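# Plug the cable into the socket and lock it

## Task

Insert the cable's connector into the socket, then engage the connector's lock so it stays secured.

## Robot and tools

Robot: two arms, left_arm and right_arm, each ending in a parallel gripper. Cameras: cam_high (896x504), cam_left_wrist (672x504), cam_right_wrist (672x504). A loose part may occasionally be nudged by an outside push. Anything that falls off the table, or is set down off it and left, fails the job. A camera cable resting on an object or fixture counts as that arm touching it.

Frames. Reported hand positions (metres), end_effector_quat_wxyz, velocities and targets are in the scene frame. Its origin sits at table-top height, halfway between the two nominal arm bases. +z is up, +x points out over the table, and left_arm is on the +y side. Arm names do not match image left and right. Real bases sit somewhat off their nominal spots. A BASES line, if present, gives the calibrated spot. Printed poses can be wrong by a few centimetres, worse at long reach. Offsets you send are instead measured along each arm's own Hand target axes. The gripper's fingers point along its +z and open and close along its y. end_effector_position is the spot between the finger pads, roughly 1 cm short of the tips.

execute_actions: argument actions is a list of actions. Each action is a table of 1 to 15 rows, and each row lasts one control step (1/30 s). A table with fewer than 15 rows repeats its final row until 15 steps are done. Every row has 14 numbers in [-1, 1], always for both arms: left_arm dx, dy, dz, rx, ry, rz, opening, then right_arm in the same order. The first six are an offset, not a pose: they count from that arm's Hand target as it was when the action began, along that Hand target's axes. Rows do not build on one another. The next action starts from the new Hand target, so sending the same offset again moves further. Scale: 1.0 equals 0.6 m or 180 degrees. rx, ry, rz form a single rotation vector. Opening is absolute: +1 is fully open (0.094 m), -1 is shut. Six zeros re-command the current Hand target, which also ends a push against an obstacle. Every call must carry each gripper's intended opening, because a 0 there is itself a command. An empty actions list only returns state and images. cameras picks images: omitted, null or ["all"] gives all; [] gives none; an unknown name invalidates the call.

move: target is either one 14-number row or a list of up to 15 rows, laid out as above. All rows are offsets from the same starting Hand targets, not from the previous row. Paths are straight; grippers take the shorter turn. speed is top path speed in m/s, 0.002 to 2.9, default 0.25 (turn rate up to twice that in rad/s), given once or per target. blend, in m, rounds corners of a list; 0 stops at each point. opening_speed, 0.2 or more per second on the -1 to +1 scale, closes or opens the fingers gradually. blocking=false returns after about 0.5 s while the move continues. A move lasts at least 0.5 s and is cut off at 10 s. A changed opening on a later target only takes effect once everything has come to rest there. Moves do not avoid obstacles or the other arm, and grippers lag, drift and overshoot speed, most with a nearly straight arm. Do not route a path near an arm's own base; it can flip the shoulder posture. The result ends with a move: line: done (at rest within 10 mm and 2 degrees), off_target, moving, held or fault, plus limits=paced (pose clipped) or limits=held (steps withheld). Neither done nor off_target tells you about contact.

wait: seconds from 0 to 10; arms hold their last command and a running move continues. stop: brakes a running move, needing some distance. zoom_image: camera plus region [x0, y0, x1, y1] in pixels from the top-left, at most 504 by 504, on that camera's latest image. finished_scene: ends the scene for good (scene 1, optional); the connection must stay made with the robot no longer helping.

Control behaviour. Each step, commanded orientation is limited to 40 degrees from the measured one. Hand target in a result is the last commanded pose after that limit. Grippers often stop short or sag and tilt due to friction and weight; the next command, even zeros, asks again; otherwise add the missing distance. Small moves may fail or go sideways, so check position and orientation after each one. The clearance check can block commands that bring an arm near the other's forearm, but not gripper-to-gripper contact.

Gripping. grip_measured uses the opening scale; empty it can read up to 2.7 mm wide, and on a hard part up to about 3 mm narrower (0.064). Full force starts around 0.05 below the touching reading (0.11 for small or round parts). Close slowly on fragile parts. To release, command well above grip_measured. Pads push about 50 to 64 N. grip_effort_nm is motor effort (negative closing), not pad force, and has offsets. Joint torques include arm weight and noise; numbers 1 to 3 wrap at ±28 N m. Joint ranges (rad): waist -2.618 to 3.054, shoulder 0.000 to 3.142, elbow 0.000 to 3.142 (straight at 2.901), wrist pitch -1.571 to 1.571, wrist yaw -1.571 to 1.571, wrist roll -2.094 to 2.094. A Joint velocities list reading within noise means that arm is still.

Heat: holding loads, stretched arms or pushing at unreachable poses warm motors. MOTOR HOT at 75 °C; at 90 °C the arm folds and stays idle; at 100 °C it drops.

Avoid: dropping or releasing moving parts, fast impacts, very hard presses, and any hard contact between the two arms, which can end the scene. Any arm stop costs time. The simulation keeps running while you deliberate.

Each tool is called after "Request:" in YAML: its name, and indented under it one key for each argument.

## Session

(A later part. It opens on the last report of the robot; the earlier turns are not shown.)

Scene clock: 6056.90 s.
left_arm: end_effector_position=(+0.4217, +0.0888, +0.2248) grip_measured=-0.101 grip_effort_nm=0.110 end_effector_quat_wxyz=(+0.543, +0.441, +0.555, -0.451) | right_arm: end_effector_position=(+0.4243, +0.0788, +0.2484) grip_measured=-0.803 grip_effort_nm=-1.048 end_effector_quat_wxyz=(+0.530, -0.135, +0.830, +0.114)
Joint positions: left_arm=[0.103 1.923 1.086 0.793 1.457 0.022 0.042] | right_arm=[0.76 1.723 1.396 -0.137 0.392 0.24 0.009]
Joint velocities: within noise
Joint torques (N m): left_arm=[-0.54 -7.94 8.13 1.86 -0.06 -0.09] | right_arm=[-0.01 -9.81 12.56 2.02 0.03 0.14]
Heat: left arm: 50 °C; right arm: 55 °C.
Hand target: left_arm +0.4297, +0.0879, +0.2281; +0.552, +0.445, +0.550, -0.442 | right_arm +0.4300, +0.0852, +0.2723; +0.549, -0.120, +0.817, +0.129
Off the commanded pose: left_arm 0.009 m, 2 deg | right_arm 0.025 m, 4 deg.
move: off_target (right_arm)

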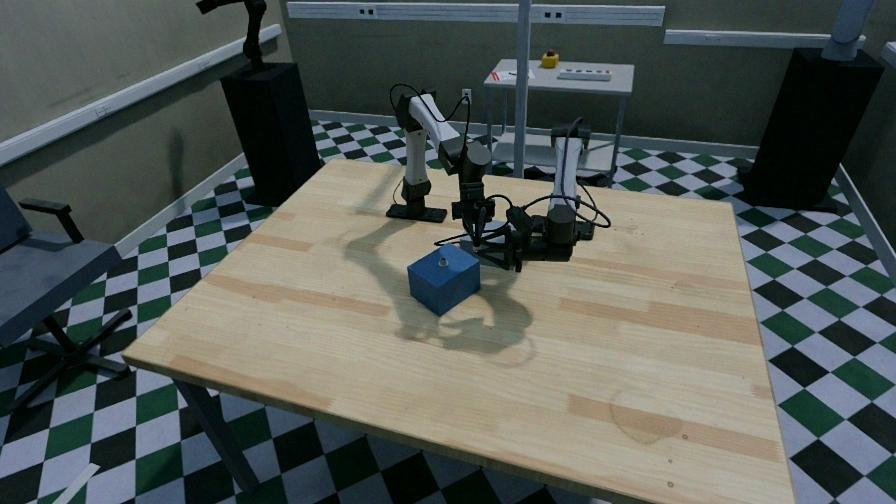

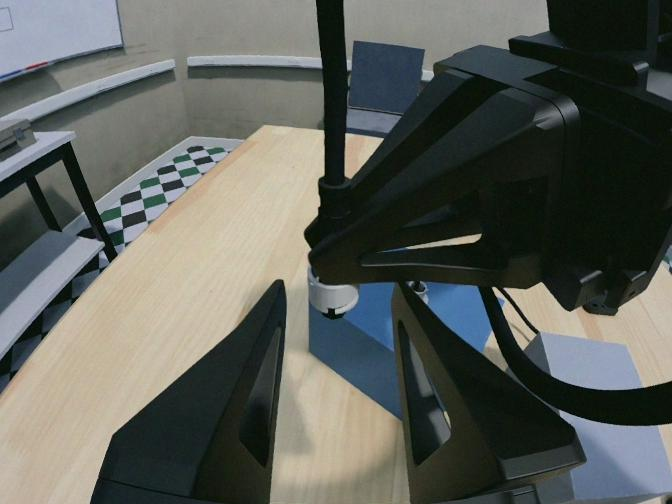

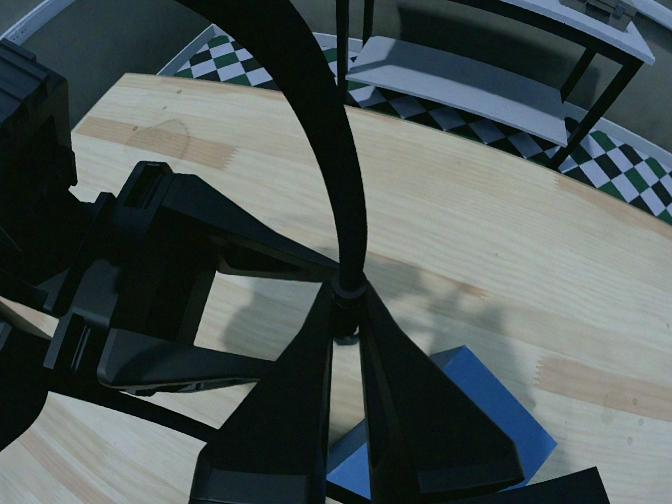

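Request:
move:
  target: [-0.0050,0.0045,0.0025,0,0,0,-0.1,0,0,0,0,0,0,-0.92]
  speed: 0.04
  cameras: ["cam_left_wrist"]

Request:
zoom_image:
  camera: "cam_left_wrist"
  region: [260, 200, 430, 370]

Scene clock: 6078.03 s.
left_arm: end_effector_position=(+0.4248, +0.0892, +0.2276) grip_measured=-0.101 grip_effort_nm=0.115 end_effector_quat_wxyz=(+0.545, +0.442, +0.554, -0.449) | right_arm: end_effector_position=(+0.4250, +0.0787, +0.2508) grip_measured=-0.803 grip_effort_nm=-1.043 end_effector_quat_wxyz=(+0.532, -0.133, +0.829, +0.114)
Joint positions: left_arm=[0.103 1.928 1.102 0.793 1.455 0.018 0.042] | right_arm=[0.76 1.723 1.401 -0.137 0.395 0.24 0.009]
Joint velocities: within noise
Joint torques (N m): left_arm=[-0.84 -8.06 8.24 1.79 -0.09 -0.14] | right_arm=[0.02 -9.7 12.21 2.02 -0.01 0.14]
Heat: left arm: 48 °C; right arm: 55 °C.
Hand target: left_arm +0.4327, +0.0870, +0.2311; +0.552, +0.445, +0.550, -0.442 | right_arm +0.4300, +0.0852, +0.2723; +0.549, -0.121, +0.817, +0.129
Off the commanded pose: left_arm 0.009 m, 1 deg | right_arm 0.023 m, 3 deg.
move: off_target (right_arm)
Images, in order (width x height): cam_left_wrist 672x504.

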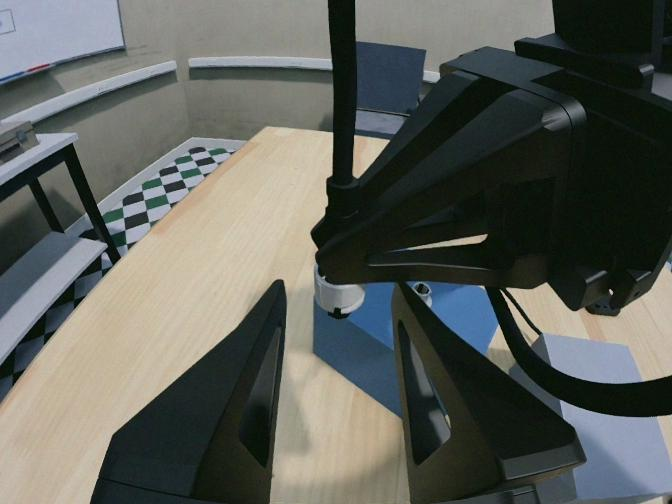

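Scaled by 2.965 from the camera's 672x504 image, which has a finer 960x720 frame.

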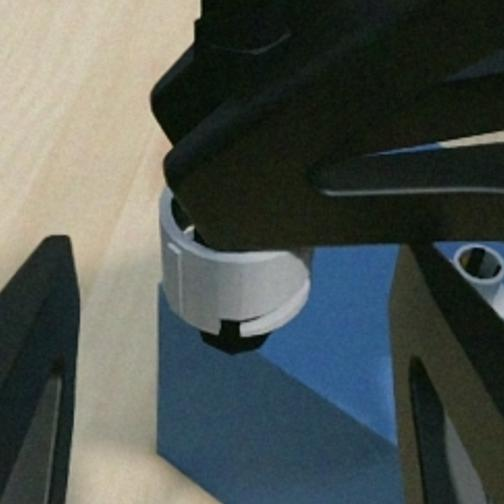

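Request:
move:
  target: [0.0050,0,0,0,0,0,-0.1,0,0,0,0,0,0,-0.92]
  speed: 0.04
  cameras: ["cam_left_wrist"]

Request:
zoom_image:
  camera: "cam_left_wrist"
  region: [260, 200, 430, 370]

Scene clock: 6092.30 s.
left_arm: end_effector_position=(+0.4257, +0.0893, +0.2257) grip_measured=-0.101 grip_effort_nm=0.110 end_effector_quat_wxyz=(+0.544, +0.440, +0.556, -0.450) | right_arm: end_effector_position=(+0.4250, +0.0787, +0.2507) grip_measured=-0.803 grip_effort_nm=-1.043 end_effector_quat_wxyz=(+0.532, -0.133, +0.829, +0.114)
Joint positions: left_arm=[0.103 1.933 1.102 0.793 1.453 0.016 0.042] | right_arm=[0.76 1.723 1.401 -0.137 0.395 0.24 0.009]
Joint velocities: within noise
Joint torques (N m): left_arm=[-0.81 -7.98 7.9 1.83 -0.09 -0.04] | right_arm=[0.09 -9.74 12.15 2.04 -0.01 0.19]
Heat: left arm: 48 °C; right arm: 56 °C.
Hand target: left_arm +0.4327, +0.0870, +0.2281; +0.552, +0.445, +0.550, -0.442 | right_arm +0.4300, +0.0852, +0.2723; +0.549, -0.121, +0.817, +0.129
Off the commanded pose: left_arm 0.008 m, 2 deg | right_arm 0.023 m, 3 deg.
move: off_target (right_arm)
Images, in order (width x height): cam_left_wrist 672x504.

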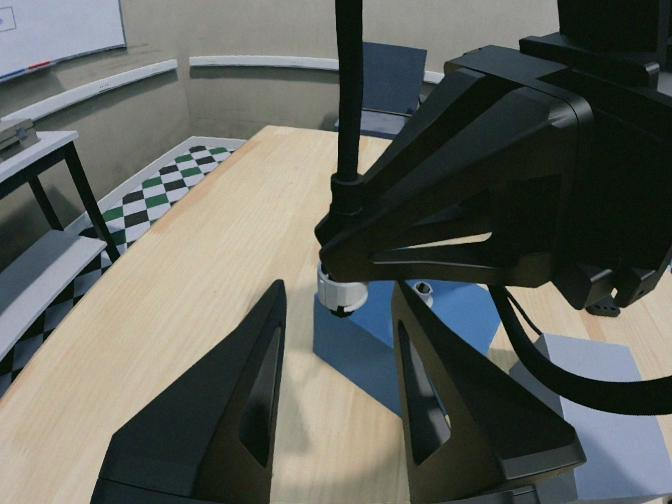

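Scaled by 2.965 from the camera's 672x504 image, which has a finer 960x720 frame.

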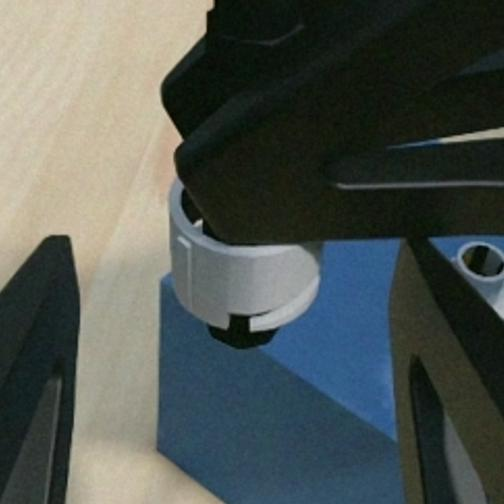

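Request:
move:
  target: [0.0,0,0,0,-0.0833,0,-0.1,0,0,0,0,0,0,-0.92]
  speed: 0.1
  cameras: ["cam_left_wrist"]

Request:
zoom_image:
  camera: "cam_left_wrist"
  region: [260, 200, 430, 370]

Scene clock: 6132.43 s.
left_arm: end_effector_position=(+0.4331, +0.0892, +0.2260) grip_measured=-0.101 grip_effort_nm=0.120 end_effector_quat_wxyz=(+0.580, +0.391, +0.545, -0.462) | right_arm: end_effector_position=(+0.4251, +0.0785, +0.2508) grip_measured=-0.803 grip_effort_nm=-1.043 end_effector_quat_wxyz=(+0.532, -0.133, +0.829, +0.113)
Joint positions: left_arm=[0.095 2.086 1.059 1.515 1.356 -0.528 0.042] | right_arm=[0.76 1.723 1.401 -0.137 0.397 0.24 0.009]
Joint velocities: within noise
Joint torques (N m): left_arm=[-0.79 -8.8 4.7 2.08 -0.48 -0.09] | right_arm=[0.01 -9.69 12.05 2.06 -0.01 0.14]
Heat: left arm: 49 °C; right arm: 56 °C.
Hand target: left_arm +0.4327, +0.0869, +0.2280; +0.619, +0.383, +0.473, -0.496 | right_arm +0.4300, +0.0852, +0.2723; +0.549, -0.121, +0.817, +0.129
Off the commanded pose: left_arm 0.003 m, 10 deg | right_arm 0.023 m, 3 deg.
joint sent to its limit (left arm) — joint 4 (wrist pitch), upper limit. The joint targets are off in orientation, not in position.
move: off_target (left_arm, right_arm)
Images, in order (width x height): cam_left_wrist 672x504.

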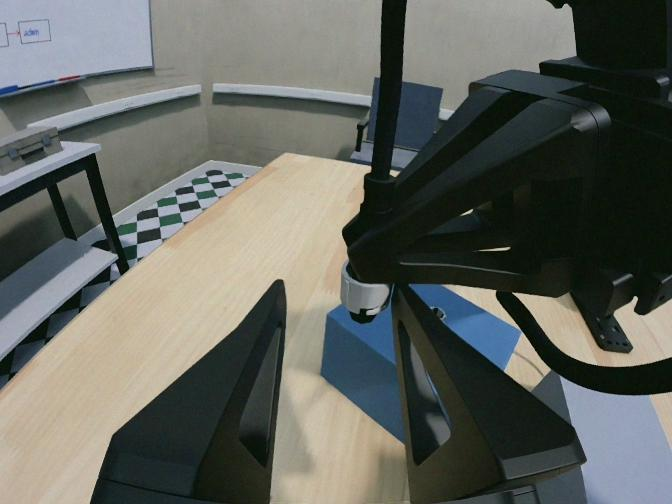

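Scaled by 2.965 from the camera's 672x504 image, which has a finer 960x720 frame.

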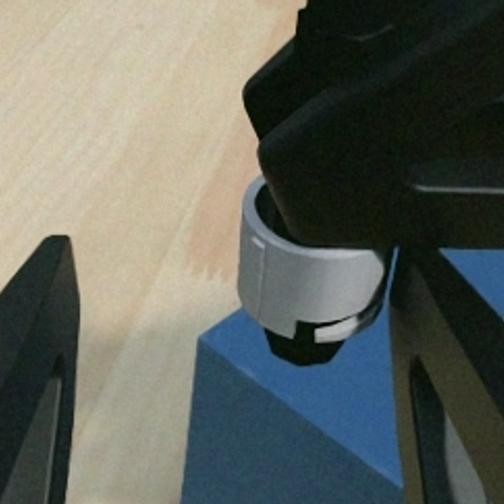

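Request:
move:
  target:
    - [-0.0259,0,-0.0966,0,0.0833,0,-0.1,0,0,0,0,0,0,-0.92]
    - [-0.0259,0,-0.0966,0,0.0833,0,-0.1,0.0088,0.0003,-0.0038,-0.1955,0.0267,-0.0908,-0.92]
  speed: [0.15,0.3]

Request:
zoom_image:
  camera: "cam_left_wrist"
  region: [270, 120, 430, 280]

Scene clock: 6176.60 s.
left_arm: end_effector_position=(+0.4223, +0.1468, +0.2127) grip_measured=-0.101 grip_effort_nm=0.115 end_effector_quat_wxyz=(+0.546, +0.419, +0.568, -0.452) | right_arm: end_effector_position=(+0.4189, +0.0806, +0.2454) grip_measured=-0.803 grip_effort_nm=-1.043 end_effector_quat_wxyz=(+0.442, -0.394, +0.755, +0.283)
Joint positions: left_arm=[0.246 2.086 1.078 1.49 1.561 -0.537 0.042] | right_arm=[0.5 1.741 1.444 -0.223 -0.447 -0.154 0.009]
Joint velocities: within noise
Joint torques (N m): left_arm=[-0.31 -12.72 6.34 1.4 -0.15 -0.04] | right_arm=[-0.59 -10.04 12.4 1.96 -0.35 -0.12]
Heat: left arm: 48 °C; right arm: 57 °C.
Hand target: left_arm +0.4199, +0.1455, +0.2281; +0.552, +0.445, +0.550, -0.442 | right_arm +0.4261, +0.0843, +0.2681; +0.466, -0.399, +0.736, +0.286
Off the commanded pose: left_arm 0.016 m, 4 deg | right_arm 0.024 m, 3 deg.
joint sent to its limit (left arm) — joint 5 (wrist yaw), upper limit. The joint targets still meet the commanded pose.
move: off_target (left_arm, right_arm)

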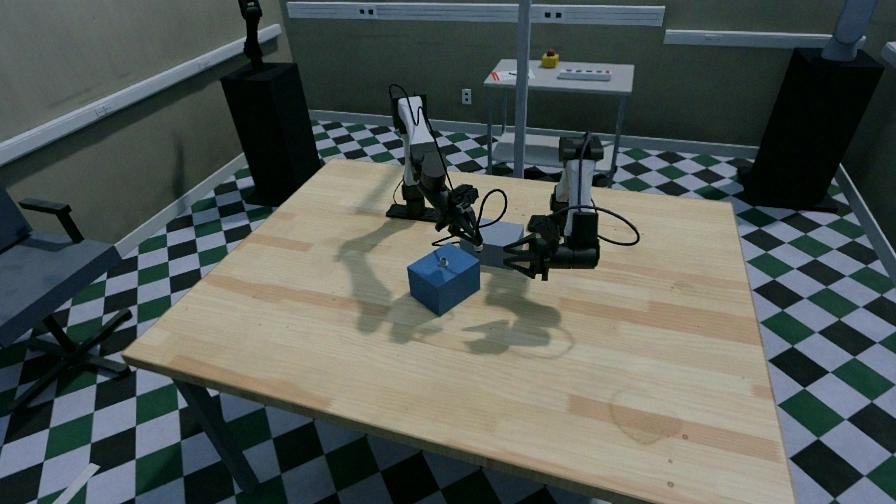

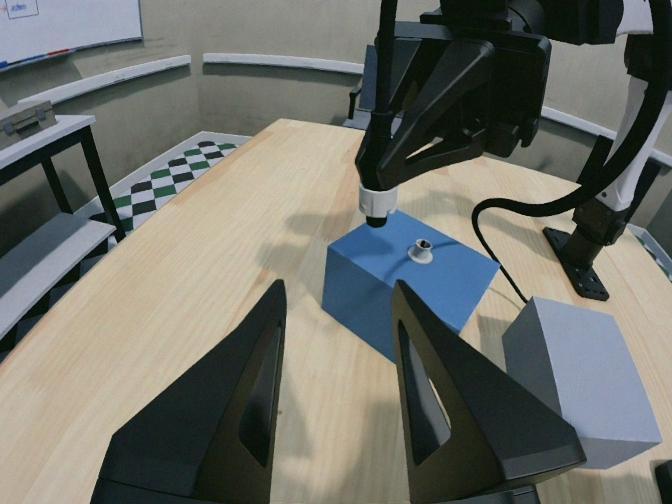

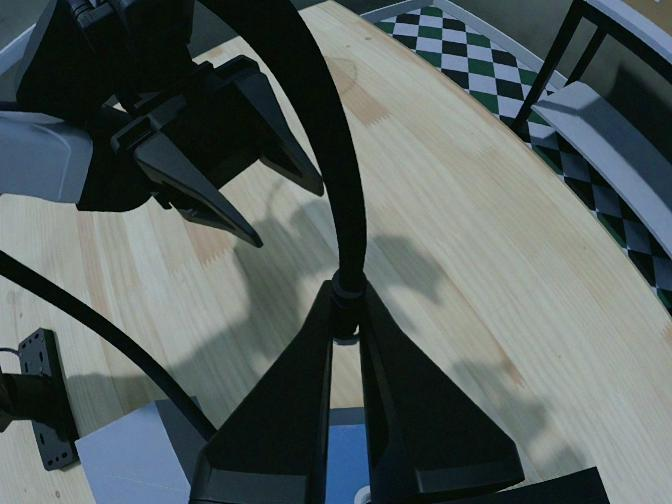

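Scaled by 3.150 from the camera's 672x504 image, which has a finer 960x720 frame.

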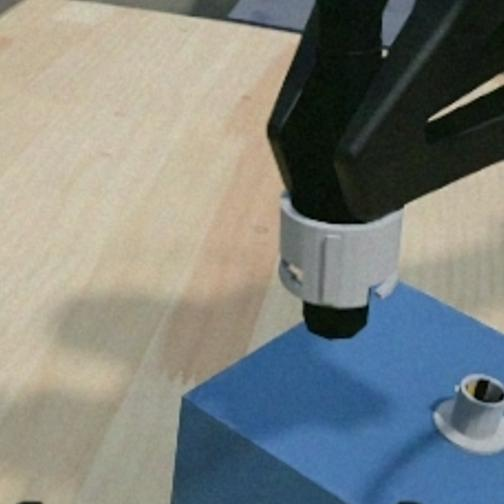

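Request:
move:
  target:
    - [-0.06,-0.0083,0,0,0,0,-0.1,0,0,0,0,0,0,-0.92]
    - [0.0110,-0.0083,0,0,0,0,-0.1,0,0,0,0,0,0,-0.92]
  speed: [0.15,0.05]
  cameras: ["cam_left_wrist"]

Request:
zoom_image:
  camera: "cam_left_wrist"
  region: [280, 120, 440, 280]

Scene clock: 6197.50 s.
left_arm: end_effector_position=(+0.4162, +0.1453, +0.2274) grip_measured=-0.101 grip_effort_nm=0.115 end_effector_quat_wxyz=(+0.556, +0.433, +0.557, -0.439) | right_arm: end_effector_position=(+0.4186, +0.0806, +0.2452) grip_measured=-0.803 grip_effort_nm=-1.043 end_effector_quat_wxyz=(+0.442, -0.394, +0.754, +0.283)
Joint positions: left_arm=[0.246 2.031 1.064 1.458 1.563 -0.498 0.042] | right_arm=[0.5 1.741 1.444 -0.224 -0.448 -0.155 0.009]
Joint velocities: within noise
Joint torques (N m): left_arm=[-0.25 -8.34 4.81 1.41 -0.17 0.06] | right_arm=[-0.61 -9.92 12.48 1.95 -0.35 -0.11]
Heat: left arm: 50 °C; right arm: 60 °C.
Hand target: left_arm +0.4150, +0.1444, +0.2215; +0.552, +0.445, +0.550, -0.442 | right_arm +0.4261, +0.0843, +0.2681; +0.466, -0.399, +0.736, +0.286
Off the commanded pose: left_arm 0.006 m, 2 deg | right_arm 0.024 m, 3 deg.
joint sent to its limit (left arm) — joint 5 (wrist yaw), upper limit. The joint targets still meet the commanded pose.
move: off_target (right_arm)
Images, in order (width x height): cam_left_wrist 672x504.

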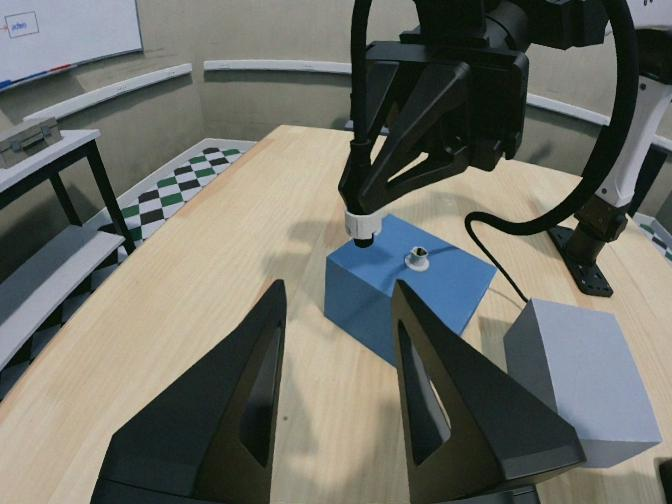

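Scaled by 3.150 from the camera's 672x504 image, which has a finer 960x720 frame.

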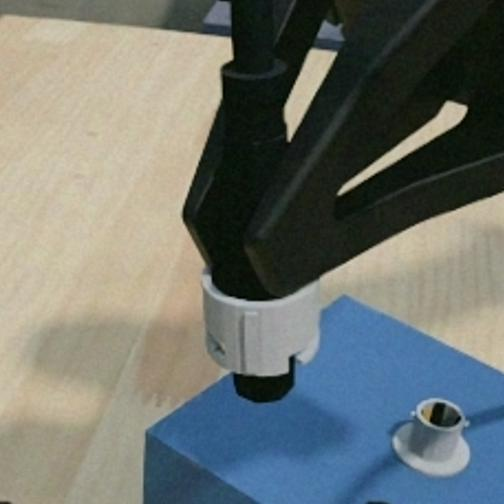

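Request:
move:
  target: [-0.0033,-0.0091,0.0619,0,0,0,-0.1,0,0,0,0,0,0,-0.92]
  speed: 0.08
  cameras: ["cam_left_wrist"]

Request:
zoom_image:
  camera: "cam_left_wrist"
  region: [260, 170, 430, 340]

Scene clock: 6221.73 s.
left_arm: end_effector_position=(+0.4203, +0.1081, +0.2068) grip_measured=-0.101 grip_effort_nm=0.115 end_effector_quat_wxyz=(+0.539, +0.431, +0.556, -0.463) | right_arm: end_effector_position=(+0.4186, +0.0806, +0.2451) grip_measured=-0.803 grip_effort_nm=-1.043 end_effector_quat_wxyz=(+0.442, -0.394, +0.754, +0.283)
Joint positions: left_arm=[0.152 2.022 1.049 1.153 1.511 -0.23 0.042] | right_arm=[0.5 1.741 1.444 -0.225 -0.448 -0.155 0.009]
Joint velocities: within noise
Joint torques (N m): left_arm=[-0.24 -14.11 4.94 1.56 -0.2 0.1] | right_arm=[-0.58 -9.92 12.31 1.96 -0.37 -0.1]
Heat: left arm: 51 °C; right arm: 62 °C.
Hand target: left_arm +0.4176, +0.1070, +0.2235; +0.552, +0.445, +0.550, -0.442 | right_arm +0.4261, +0.0842, +0.2681; +0.466, -0.398, +0.736, +0.286
Off the commanded pose: left_arm 0.017 m, 3 deg | right_arm 0.024 m, 4 deg.
move: off_target (left_arm, right_arm)
Images, in order (width x height): cam_left_wrist 672x504.

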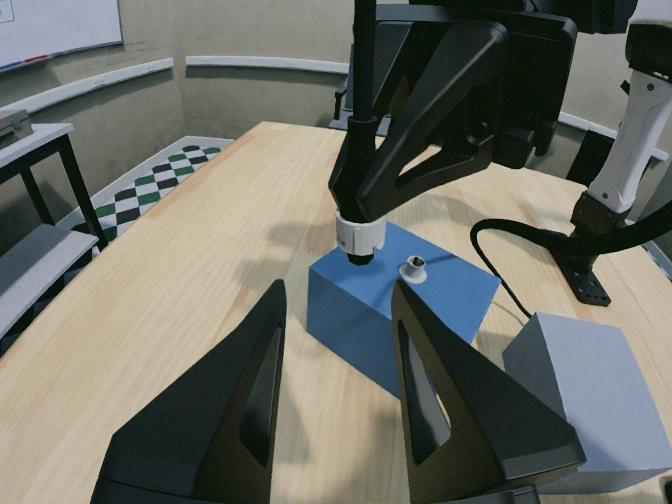

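Scaled by 2.965 from the camera's 672x504 image, which has a finer 960x720 frame.

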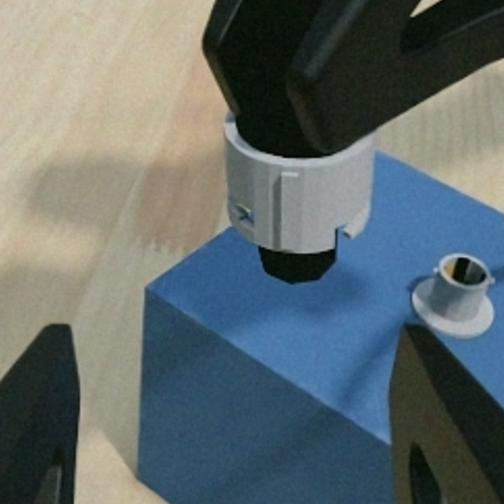

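Request:
move:
  target:
    - [-0.0667,0,-0.0333,0,0,0,-0.1,0,0,0,0,0,0,-0.92]
    - [0.0025,0,-0.0333,0,0,0,-0.1,0,0,0,0,0,0,-0.92]
  speed: [0.15,0.05]
  cameras: ["cam_left_wrist"]

Request:
zoom_image:
  camera: "cam_left_wrist"
  region: [270, 140, 440, 310]

Scene clock: 6233.63 s.
left_arm: end_effector_position=(+0.4137, +0.1257, +0.2282) grip_measured=-0.101 grip_effort_nm=0.105 end_effector_quat_wxyz=(+0.555, +0.441, +0.550, -0.442) | right_arm: end_effector_position=(+0.4185, +0.0806, +0.2451) grip_measured=-0.803 grip_effort_nm=-1.043 end_effector_quat_wxyz=(+0.441, -0.395, +0.754, +0.283)
Joint positions: left_arm=[0.199 1.947 1.043 1.094 1.537 -0.185 0.042] | right_arm=[0.5 1.741 1.444 -0.225 -0.449 -0.156 0.009]
Joint velocities: within noise
Joint torques (N m): left_arm=[0.25 -8.12 5.24 1.53 0.02 0.08] | right_arm=[-0.73 -9.99 12.51 1.93 -0.3 -0.1]
Heat: left arm: 54 °C; right arm: 62 °C.
Hand target: left_arm +0.4133, +0.1265, +0.2220; +0.552, +0.445, +0.550, -0.442 | right_arm +0.4261, +0.0843, +0.2681; +0.466, -0.399, +0.736, +0.286
Off the commanded pose: left_arm 0.006 m, 1 deg | right_arm 0.025 m, 4 deg.
move: off_target (right_arm)
Images, in order (width x height): cam_left_wrist 672x504.

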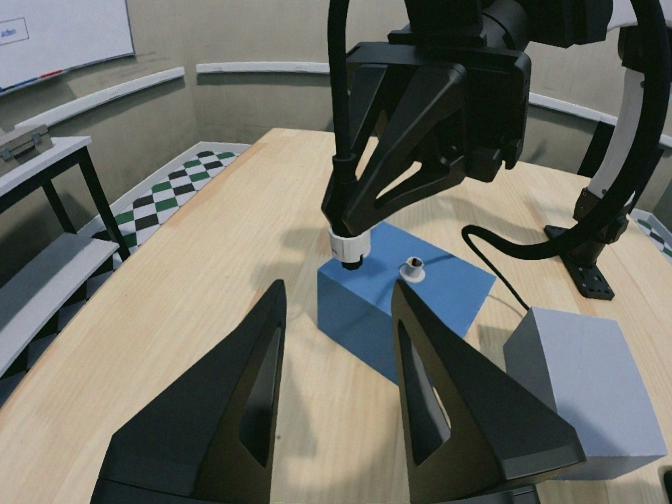

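Scaled by 2.965 from the camera's 672x504 image, which has a finer 960x720 frame.

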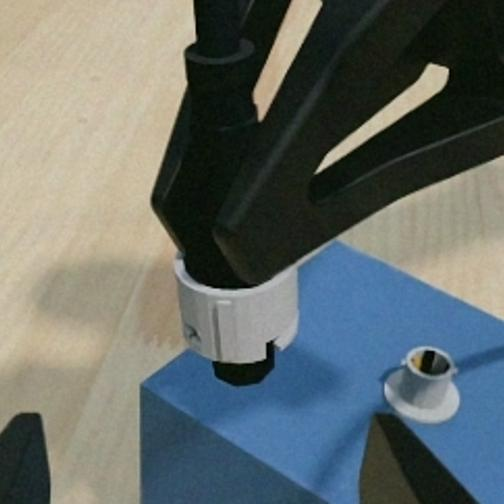

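Request:
move:
  target: [-0.0025,0.0015,0.0700,0,0,0,-0.1,0,0,0,0,0,0,-0.92]
  speed: 0.08
  cameras: ["cam_left_wrist"]

Request:
zoom_image:
  camera: "cam_left_wrist"
  region: [260, 200, 430, 370]

Scene clock: 6248.13 s.
left_arm: end_effector_position=(+0.4177, +0.0861, +0.2111) grip_measured=-0.101 grip_effort_nm=0.120 end_effector_quat_wxyz=(+0.537, +0.433, +0.560, -0.459) | right_arm: end_effector_position=(+0.4185, +0.0806, +0.2451) grip_measured=-0.803 grip_effort_nm=-1.048 end_effector_quat_wxyz=(+0.441, -0.395, +0.754, +0.283)
Joint positions: left_arm=[0.097 1.947 1.043 0.882 1.452 -0.028 0.042] | right_arm=[0.5 1.741 1.444 -0.225 -0.449 -0.156 0.009]
Joint velocities: within noise
Joint torques (N m): left_arm=[-0.27 -10.56 7.84 1.69 -0.06 0.1] | right_arm=[-0.62 -10.06 12.49 1.95 -0.36 -0.09]
Heat: left arm: 52 °C; right arm: 63 °C.
Hand target: left_arm +0.4231, +0.0856, +0.2235; +0.552, +0.445, +0.550, -0.442 | right_arm +0.4261, +0.0843, +0.2681; +0.466, -0.399, +0.736, +0.286
Off the commanded pose: left_arm 0.014 m, 3 deg | right_arm 0.024 m, 4 deg.
move: off_target (left_arm, right_arm)
Images, in order (width x height): cam_left_wrist 672x504.

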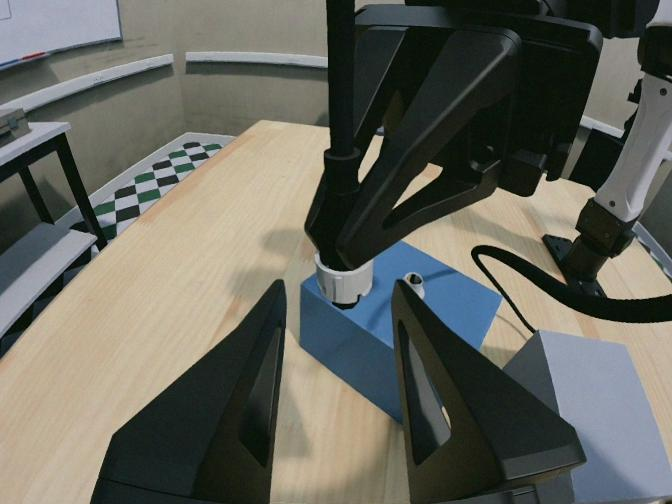

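Scaled by 2.965 from the camera's 672x504 image, which has a finer 960x720 frame.

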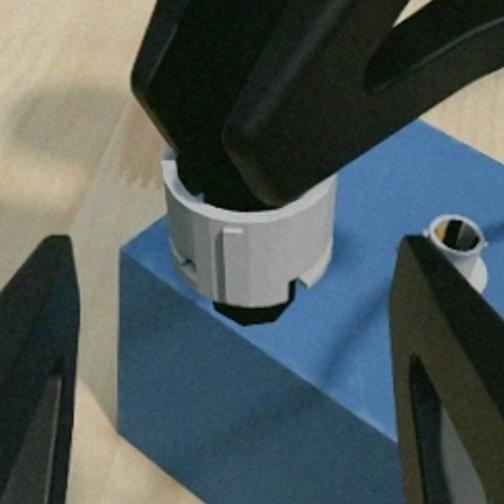

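Request:
move:
  target:
    - [0,0,-0.1,0,0,0,-0.1,0,0,0,0,0,0,-0.92]
    - [0,0,-0.1,0,0,0,-0.1,0.0577,0.0068,0.0147,0,0.0067,-0.0071,-0.92]
  speed: [0.15,0.06]
  cameras: ["cam_left_wrist"]

Request:
zoom_image:
  camera: "cam_left_wrist"
  region: [270, 140, 440, 310]

Scene clock: 6275.33 s.
left_arm: end_effector_position=(+0.4154, +0.1463, +0.2113) grip_measured=-0.101 grip_effort_nm=0.115 end_effector_quat_wxyz=(+0.547, +0.420, +0.569, -0.448) | right_arm: end_effector_position=(+0.4172, +0.0798, +0.2271) grip_measured=-0.803 grip_effort_nm=-1.043 end_effector_quat_wxyz=(+0.446, -0.405, +0.749, +0.277)
Joint positions: left_arm=[0.25 1.947 1.043 0.881 1.561 -0.026 0.042] | right_arm=[0.5 1.741 1.372 -0.152 -0.449 -0.183 0.009]
Joint velocities: within noise
Joint torques (N m): left_arm=[-0.35 -12.31 5.59 1.72 0.17 0.06] | right_arm=[0.18 -10.85 6.9 2.22 -0.27 -0.09]
Heat: left arm: 53 °C; right arm: 63 °C.
Hand target: left_arm +0.4104, +0.1443, +0.2235; +0.552, +0.445, +0.550, -0.442 | right_arm +0.4181, +0.0823, +0.2332; +0.461, -0.410, +0.737, +0.277
Off the commanded pose: left_arm 0.013 m, 4 deg | right_arm 0.007 m, 2 deg.
joint sent to its limit (left arm) — joint 5 (wrist yaw), upper limit. The joint targets still meet the commanded pose.
move: off_target (left_arm)
Images, in order (width x height): cam_left_wrist 672x504.

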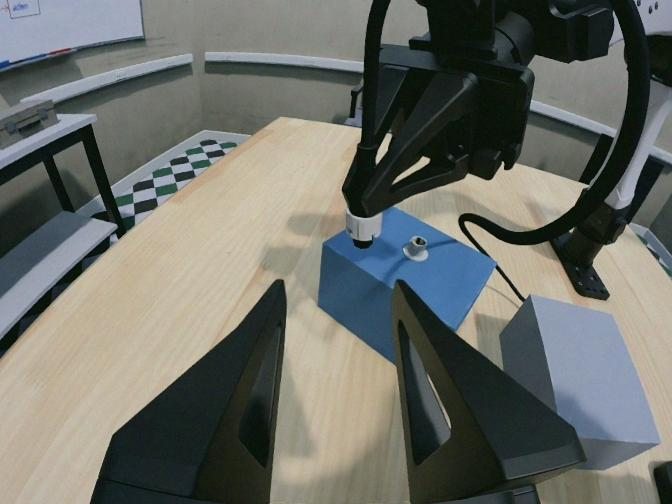

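Scaled by 2.965 from the camera's 672x504 image, which has a finer 960x720 frame.

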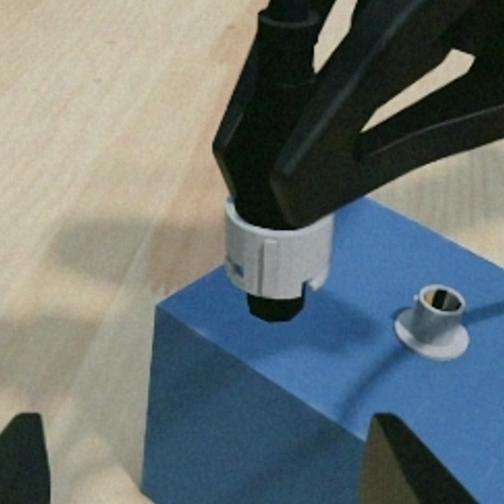

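Request:
move:
  target:
    - [-0.0358,0.0050,0.03,0,0,0,-0.1,0,0,0,0,0,0,-0.92]
    - [0.0367,0.0050,0.03,0,0,0,-0.1,0,0,0,0,0,0,-0.92]
  speed: [0.15,0.05]
  cameras: ["cam_left_wrist"]

Request:
zoom_image:
  camera: "cam_left_wrist"
  region: [270, 140, 440, 310]

Scene clock: 6293.13 s.
left_arm: end_effector_position=(+0.4145, +0.1273, +0.2068) grip_measured=-0.101 grip_effort_nm=0.115 end_effector_quat_wxyz=(+0.547, +0.445, +0.550, -0.448) | right_arm: end_effector_position=(+0.4173, +0.0799, +0.2274) grip_measured=-0.803 grip_effort_nm=-1.053 end_effector_quat_wxyz=(+0.446, -0.405, +0.748, +0.277)
Joint positions: left_arm=[0.203 1.964 1.05 0.881 1.558 0.026 0.042] | right_arm=[0.5 1.741 1.372 -0.15 -0.449 -0.184 0.009]
Joint velocities: within noise
Joint torques (N m): left_arm=[-0.14 -8.18 5.34 1.72 -0.06 0.1] | right_arm=[0.01 -10.7 6.93 2.21 -0.23 -0.08]
Heat: left arm: 54 °C; right arm: 58 °C.
Hand target: left_arm +0.4173, +0.1274, +0.2015; +0.552, +0.445, +0.550, -0.442 | right_arm +0.4181, +0.0823, +0.2331; +0.461, -0.410, +0.737, +0.277
Off the commanded pose: left_arm 0.006 m, 1 deg | right_arm 0.006 m, 2 deg.
move: done
Images, in order (width x height): cam_left_wrist 672x504.

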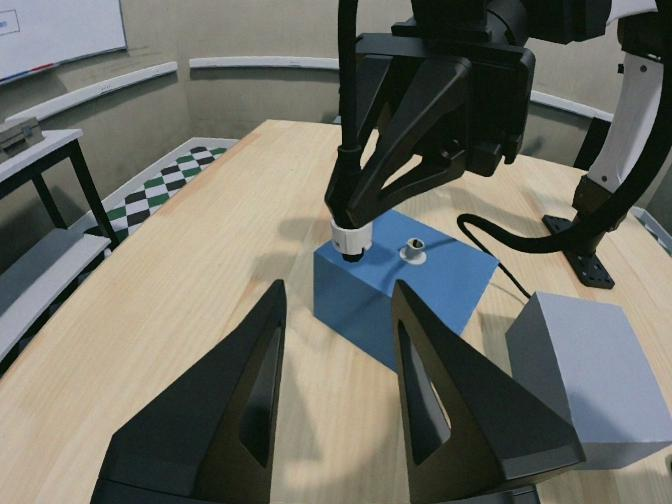

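Scaled by 2.965 from the camera's 672x504 image, which has a finer 960x720 frame.

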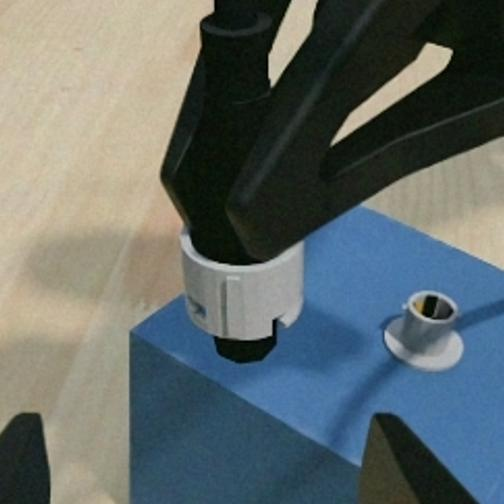

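Request:
move:
  target: [-0.0058,-0.0054,0.0692,0,0,0,-0.1,0,0,0,0,0,0,-0.92]
  speed: 0.08

Request:
zoom_image:
  camera: "cam_left_wrist"
  region: [260, 200, 430, 370]

Scene clock: 6305.53 s.
left_arm: end_effector_position=(+0.4201, +0.0865, +0.2064) grip_measured=-0.101 grip_effort_nm=0.115 end_effector_quat_wxyz=(+0.546, +0.446, +0.550, -0.447) | right_arm: end_effector_position=(+0.4173, +0.0799, +0.2275) grip_measured=-0.803 grip_effort_nm=-1.043 end_effector_quat_wxyz=(+0.447, -0.405, +0.748, +0.277)
Joint positions: left_arm=[0.098 1.964 1.05 0.883 1.454 0.026 0.042] | right_arm=[0.5 1.741 1.372 -0.15 -0.449 -0.184 0.009]
Joint velocities: within noise
Joint torques (N m): left_arm=[-0.31 -8.84 5.64 1.89 -0.09 -0.1] | right_arm=[0.08 -10.78 6.89 2.21 -0.26 -0.1]
Heat: left arm: 53 °C; right arm: 56 °C.
Hand target: left_arm +0.4230, +0.0862, +0.2049; +0.552, +0.445, +0.550, -0.442 | right_arm +0.4181, +0.0823, +0.2331; +0.461, -0.410, +0.737, +0.277
Off the commanded pose: left_arm 0.003 m, 1 deg | right_arm 0.006 m, 2 deg.
move: done

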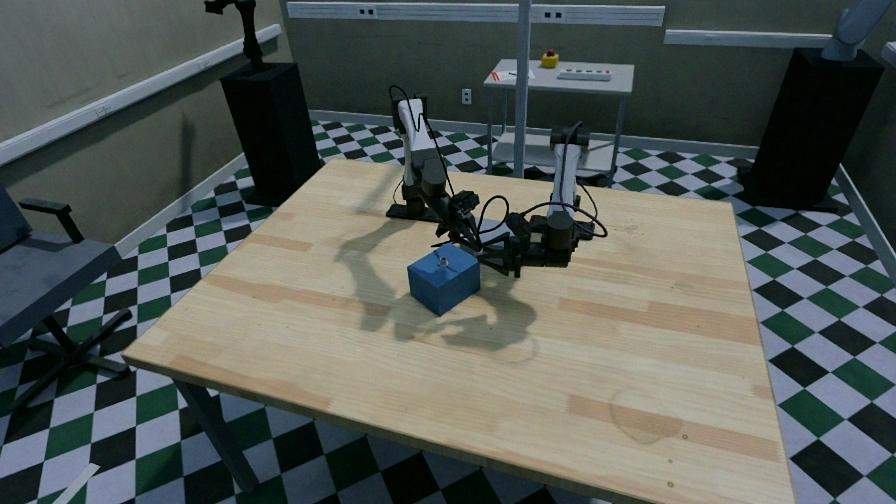

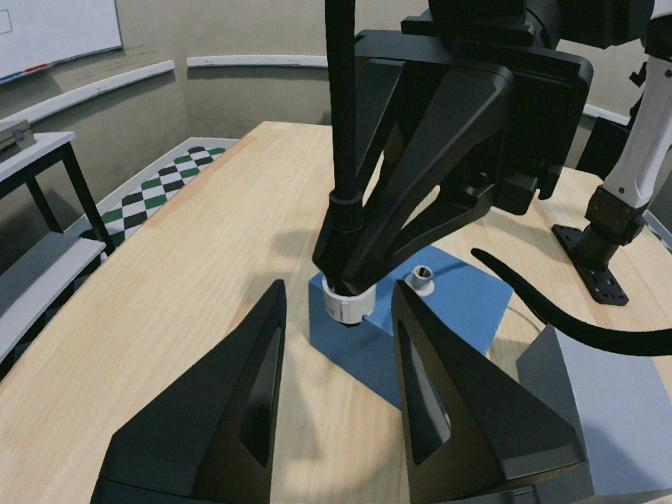

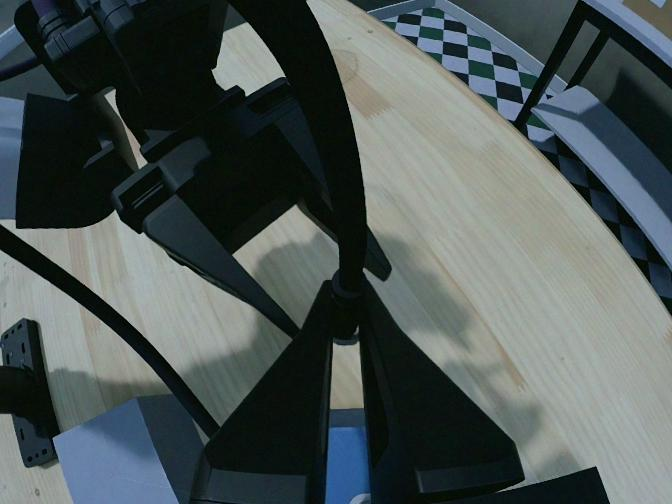

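Scaled by 2.965 from the camera's 672x504 image, which has a finer 960x720 frame.

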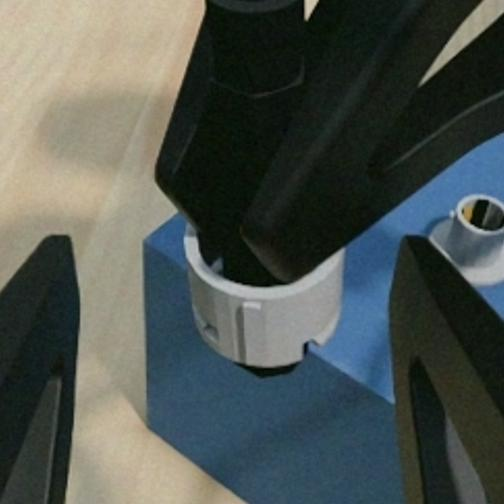

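Request:
move:
  target:
    - [0,-0.0072,0,0,0,0,-0.1,0,0,0,0,0,0,-0.92]
    - [0,-0.0072,0,0,0,0,-0.5,0,0,0,0,0,0,-0.92]
  speed: 0.04
  opening_speed: 0.5

Request:
zoom_image:
  camera: "cam_left_wrist"
  region: [260, 220, 430, 390]

Scene clock: 6320.23 s.
left_arm: end_effector_position=(+0.4183, +0.0864, +0.2033) grip_measured=-0.498 grip_effort_nm=-0.051 end_effector_quat_wxyz=(+0.545, +0.444, +0.552, -0.448) | right_arm: end_effector_position=(+0.4178, +0.0799, +0.2279) grip_measured=-0.803 grip_effort_nm=-1.048 end_effector_quat_wxyz=(+0.448, -0.405, +0.748, +0.277)
Joint positions: left_arm=[0.098 1.964 1.035 0.895 1.451 0.023 0.024] | right_arm=[0.5 1.741 1.372 -0.147 -0.447 -0.184 0.009]
Joint velocities: within noise
Joint torques (N m): left_arm=[-0.42 -9.98 5.15 1.84 -0.06 -0.06] | right_arm=[0.05 -10.76 7.02 2.16 -0.32 -0.1]
Heat: left arm: 53 °C; right arm: 55 °C.
Hand target: left_arm +0.4187, +0.0852, +0.2048; +0.552, +0.445, +0.550, -0.442 | right_arm +0.4181, +0.0823, +0.2332; +0.461, -0.410, +0.737, +0.277
Off the commanded pose: left_arm 0.002 m, 1 deg | right_arm 0.006 m, 2 deg.
move: done

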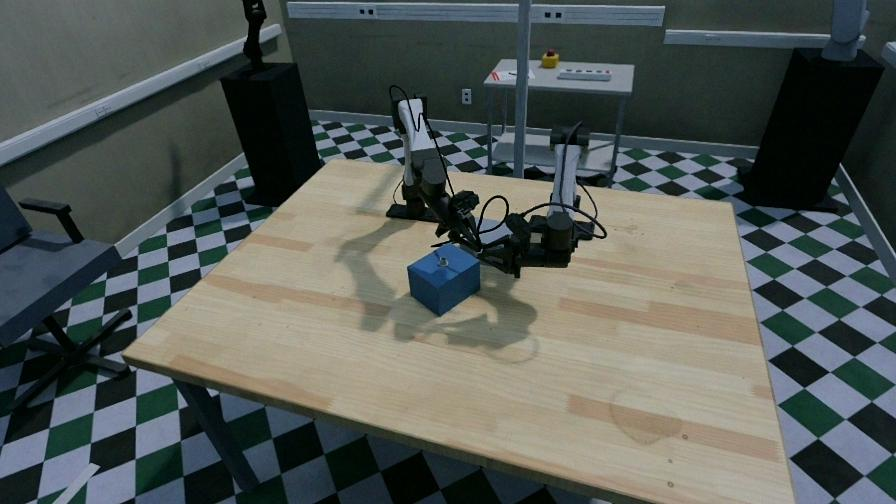

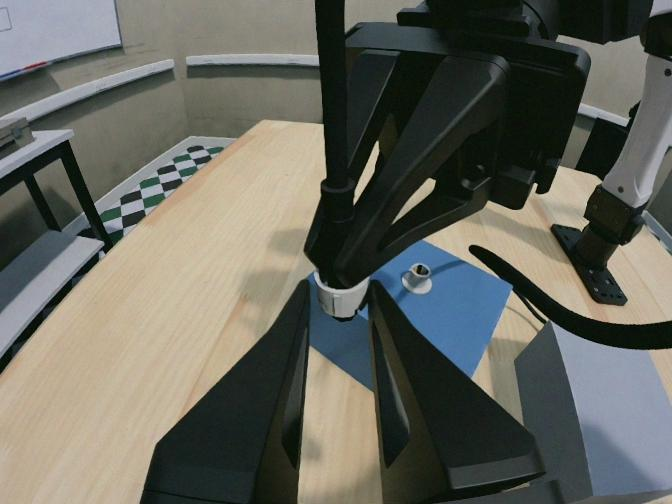

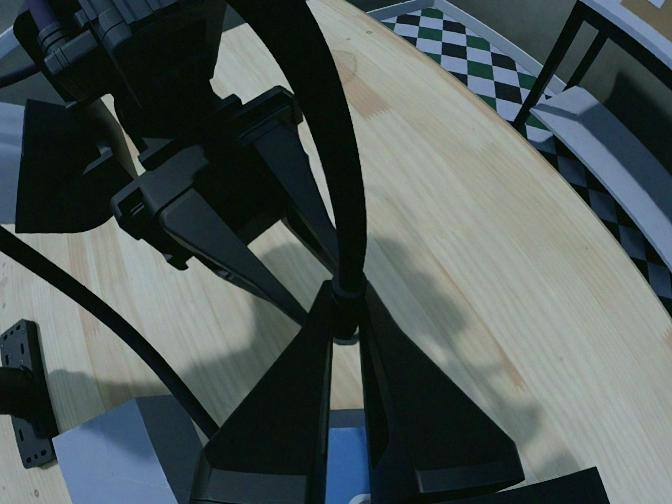

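Scaled by 2.965 from the camera's 672x504 image, which has a finer 960x720 frame.

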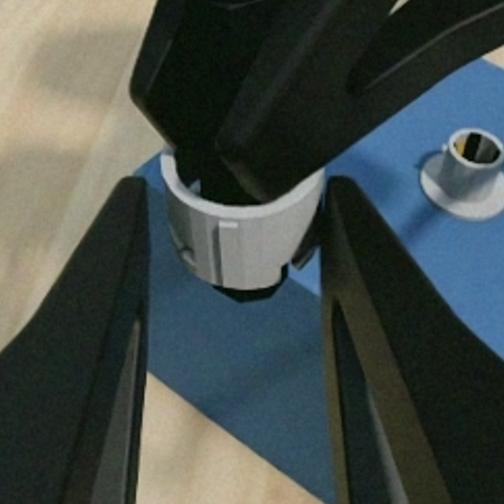

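Request:
move:
  target: [0,-0.0025,0,0,0,0,-0.5,0.0060,-0.0002,0.0028,0,0,0,-0.92]
  speed: 0.03
  cameras: ["cam_left_wrist"]

Request:
zoom_image:
  camera: "cam_left_wrist"
  region: [280, 250, 400, 370]

Scene clock: 6338.23 s.
left_arm: end_effector_position=(+0.4171, +0.0863, +0.2014) grip_measured=-0.498 grip_effort_nm=-0.042 end_effector_quat_wxyz=(+0.544, +0.442, +0.554, -0.449) | right_arm: end_effector_position=(+0.4174, +0.0796, +0.2248) grip_measured=-0.803 grip_effort_nm=-1.038 end_effector_quat_wxyz=(+0.448, -0.405, +0.748, +0.276)
Joint positions: left_arm=[0.098 1.964 1.028 0.897 1.451 0.022 0.024] | right_arm=[0.5 1.741 1.36 -0.136 -0.447 -0.184 0.009]
Joint velocities: within noise
Joint torques (N m): left_arm=[-0.47 -10.37 5.15 1.9 -0.07 -0.07] | right_arm=[-0.03 -10.58 6.65 2.2 -0.28 -0.07]
Heat: left arm: 53 °C; right arm: 53 °C.
Hand target: left_arm +0.4173, +0.0849, +0.2048; +0.552, +0.445, +0.550, -0.442 | right_arm +0.4181, +0.0823, +0.2293; +0.461, -0.410, +0.737, +0.277
Off the commanded pose: left_arm 0.004 m, 1 deg | right_arm 0.005 m, 2 deg.
move: done
Images, in order (width x height): cam_left_wrist 672x504.

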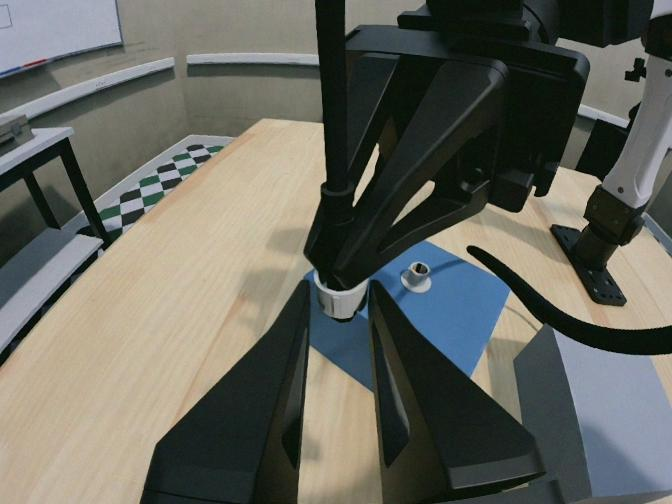

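Scaled by 4.200 from the camera's 672x504 image, which has a finer 960x720 frame.

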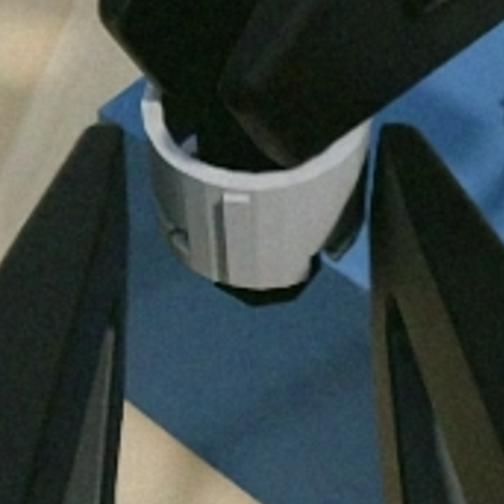

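Request:
move:
  target: [0,0,0,0,0,0,-0.62,0,0,0,0,0,0,-0.92]
  speed: 0.03
  opening_speed: 0.2
  cameras: ["cam_left_wrist"]

Request:
zoom_image:
  camera: "cam_left_wrist"
  region: [280, 250, 400, 370]

Scene clock: 6350.60 s.
left_arm: end_effector_position=(+0.4172, +0.0864, +0.2015) grip_measured=-0.619 grip_effort_nm=-0.940 end_effector_quat_wxyz=(+0.544, +0.441, +0.555, -0.450) | right_arm: end_effector_position=(+0.4178, +0.0797, +0.2253) grip_measured=-0.803 grip_effort_nm=-1.043 end_effector_quat_wxyz=(+0.449, -0.405, +0.747, +0.276)
Joint positions: left_arm=[0.098 1.964 1.028 0.899 1.45 0.018 0.018] | right_arm=[0.5 1.741 1.36 -0.133 -0.446 -0.186 0.009]
Joint velocities: within noise
Joint torques (N m): left_arm=[-0.5 -10.32 5.14 1.87 -0.05 -0.04] | right_arm=[0.08 -10.55 6.8 2.23 -0.29 -0.06]
Heat: left arm: 54 °C; right arm: 53 °C.
Hand target: left_arm +0.4173, +0.0849, +0.2048; +0.552, +0.445, +0.550, -0.442 | right_arm +0.4181, +0.0823, +0.2293; +0.461, -0.410, +0.737, +0.277
Off the commanded pose: left_arm 0.004 m, 1 deg | right_arm 0.005 m, 2 deg.
move: done
Images, in order (width x height): cam_left_wrist 672x504.

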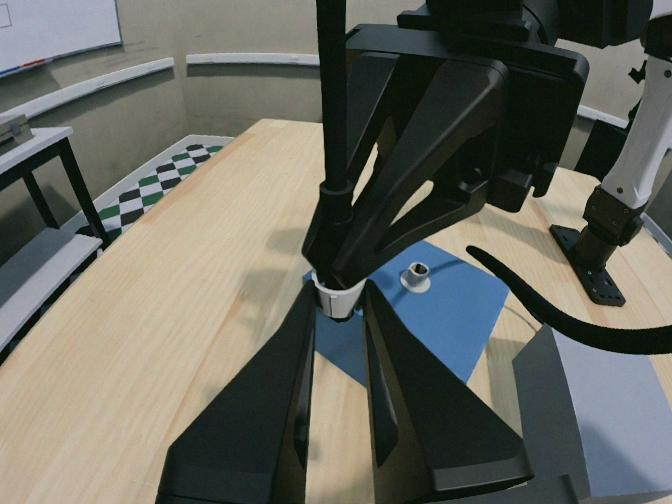

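Scaled by 4.200 from the camera's 672x504 image, which has a finer 960x720 frame.

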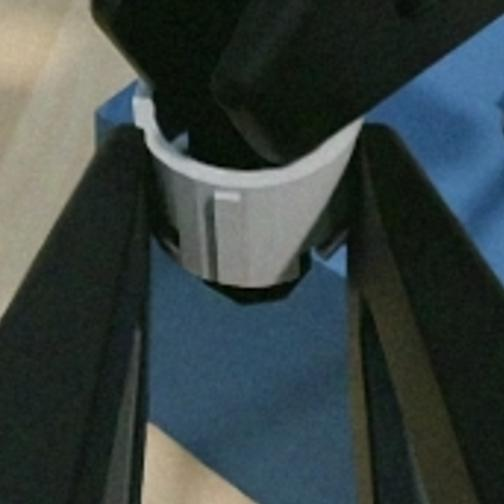

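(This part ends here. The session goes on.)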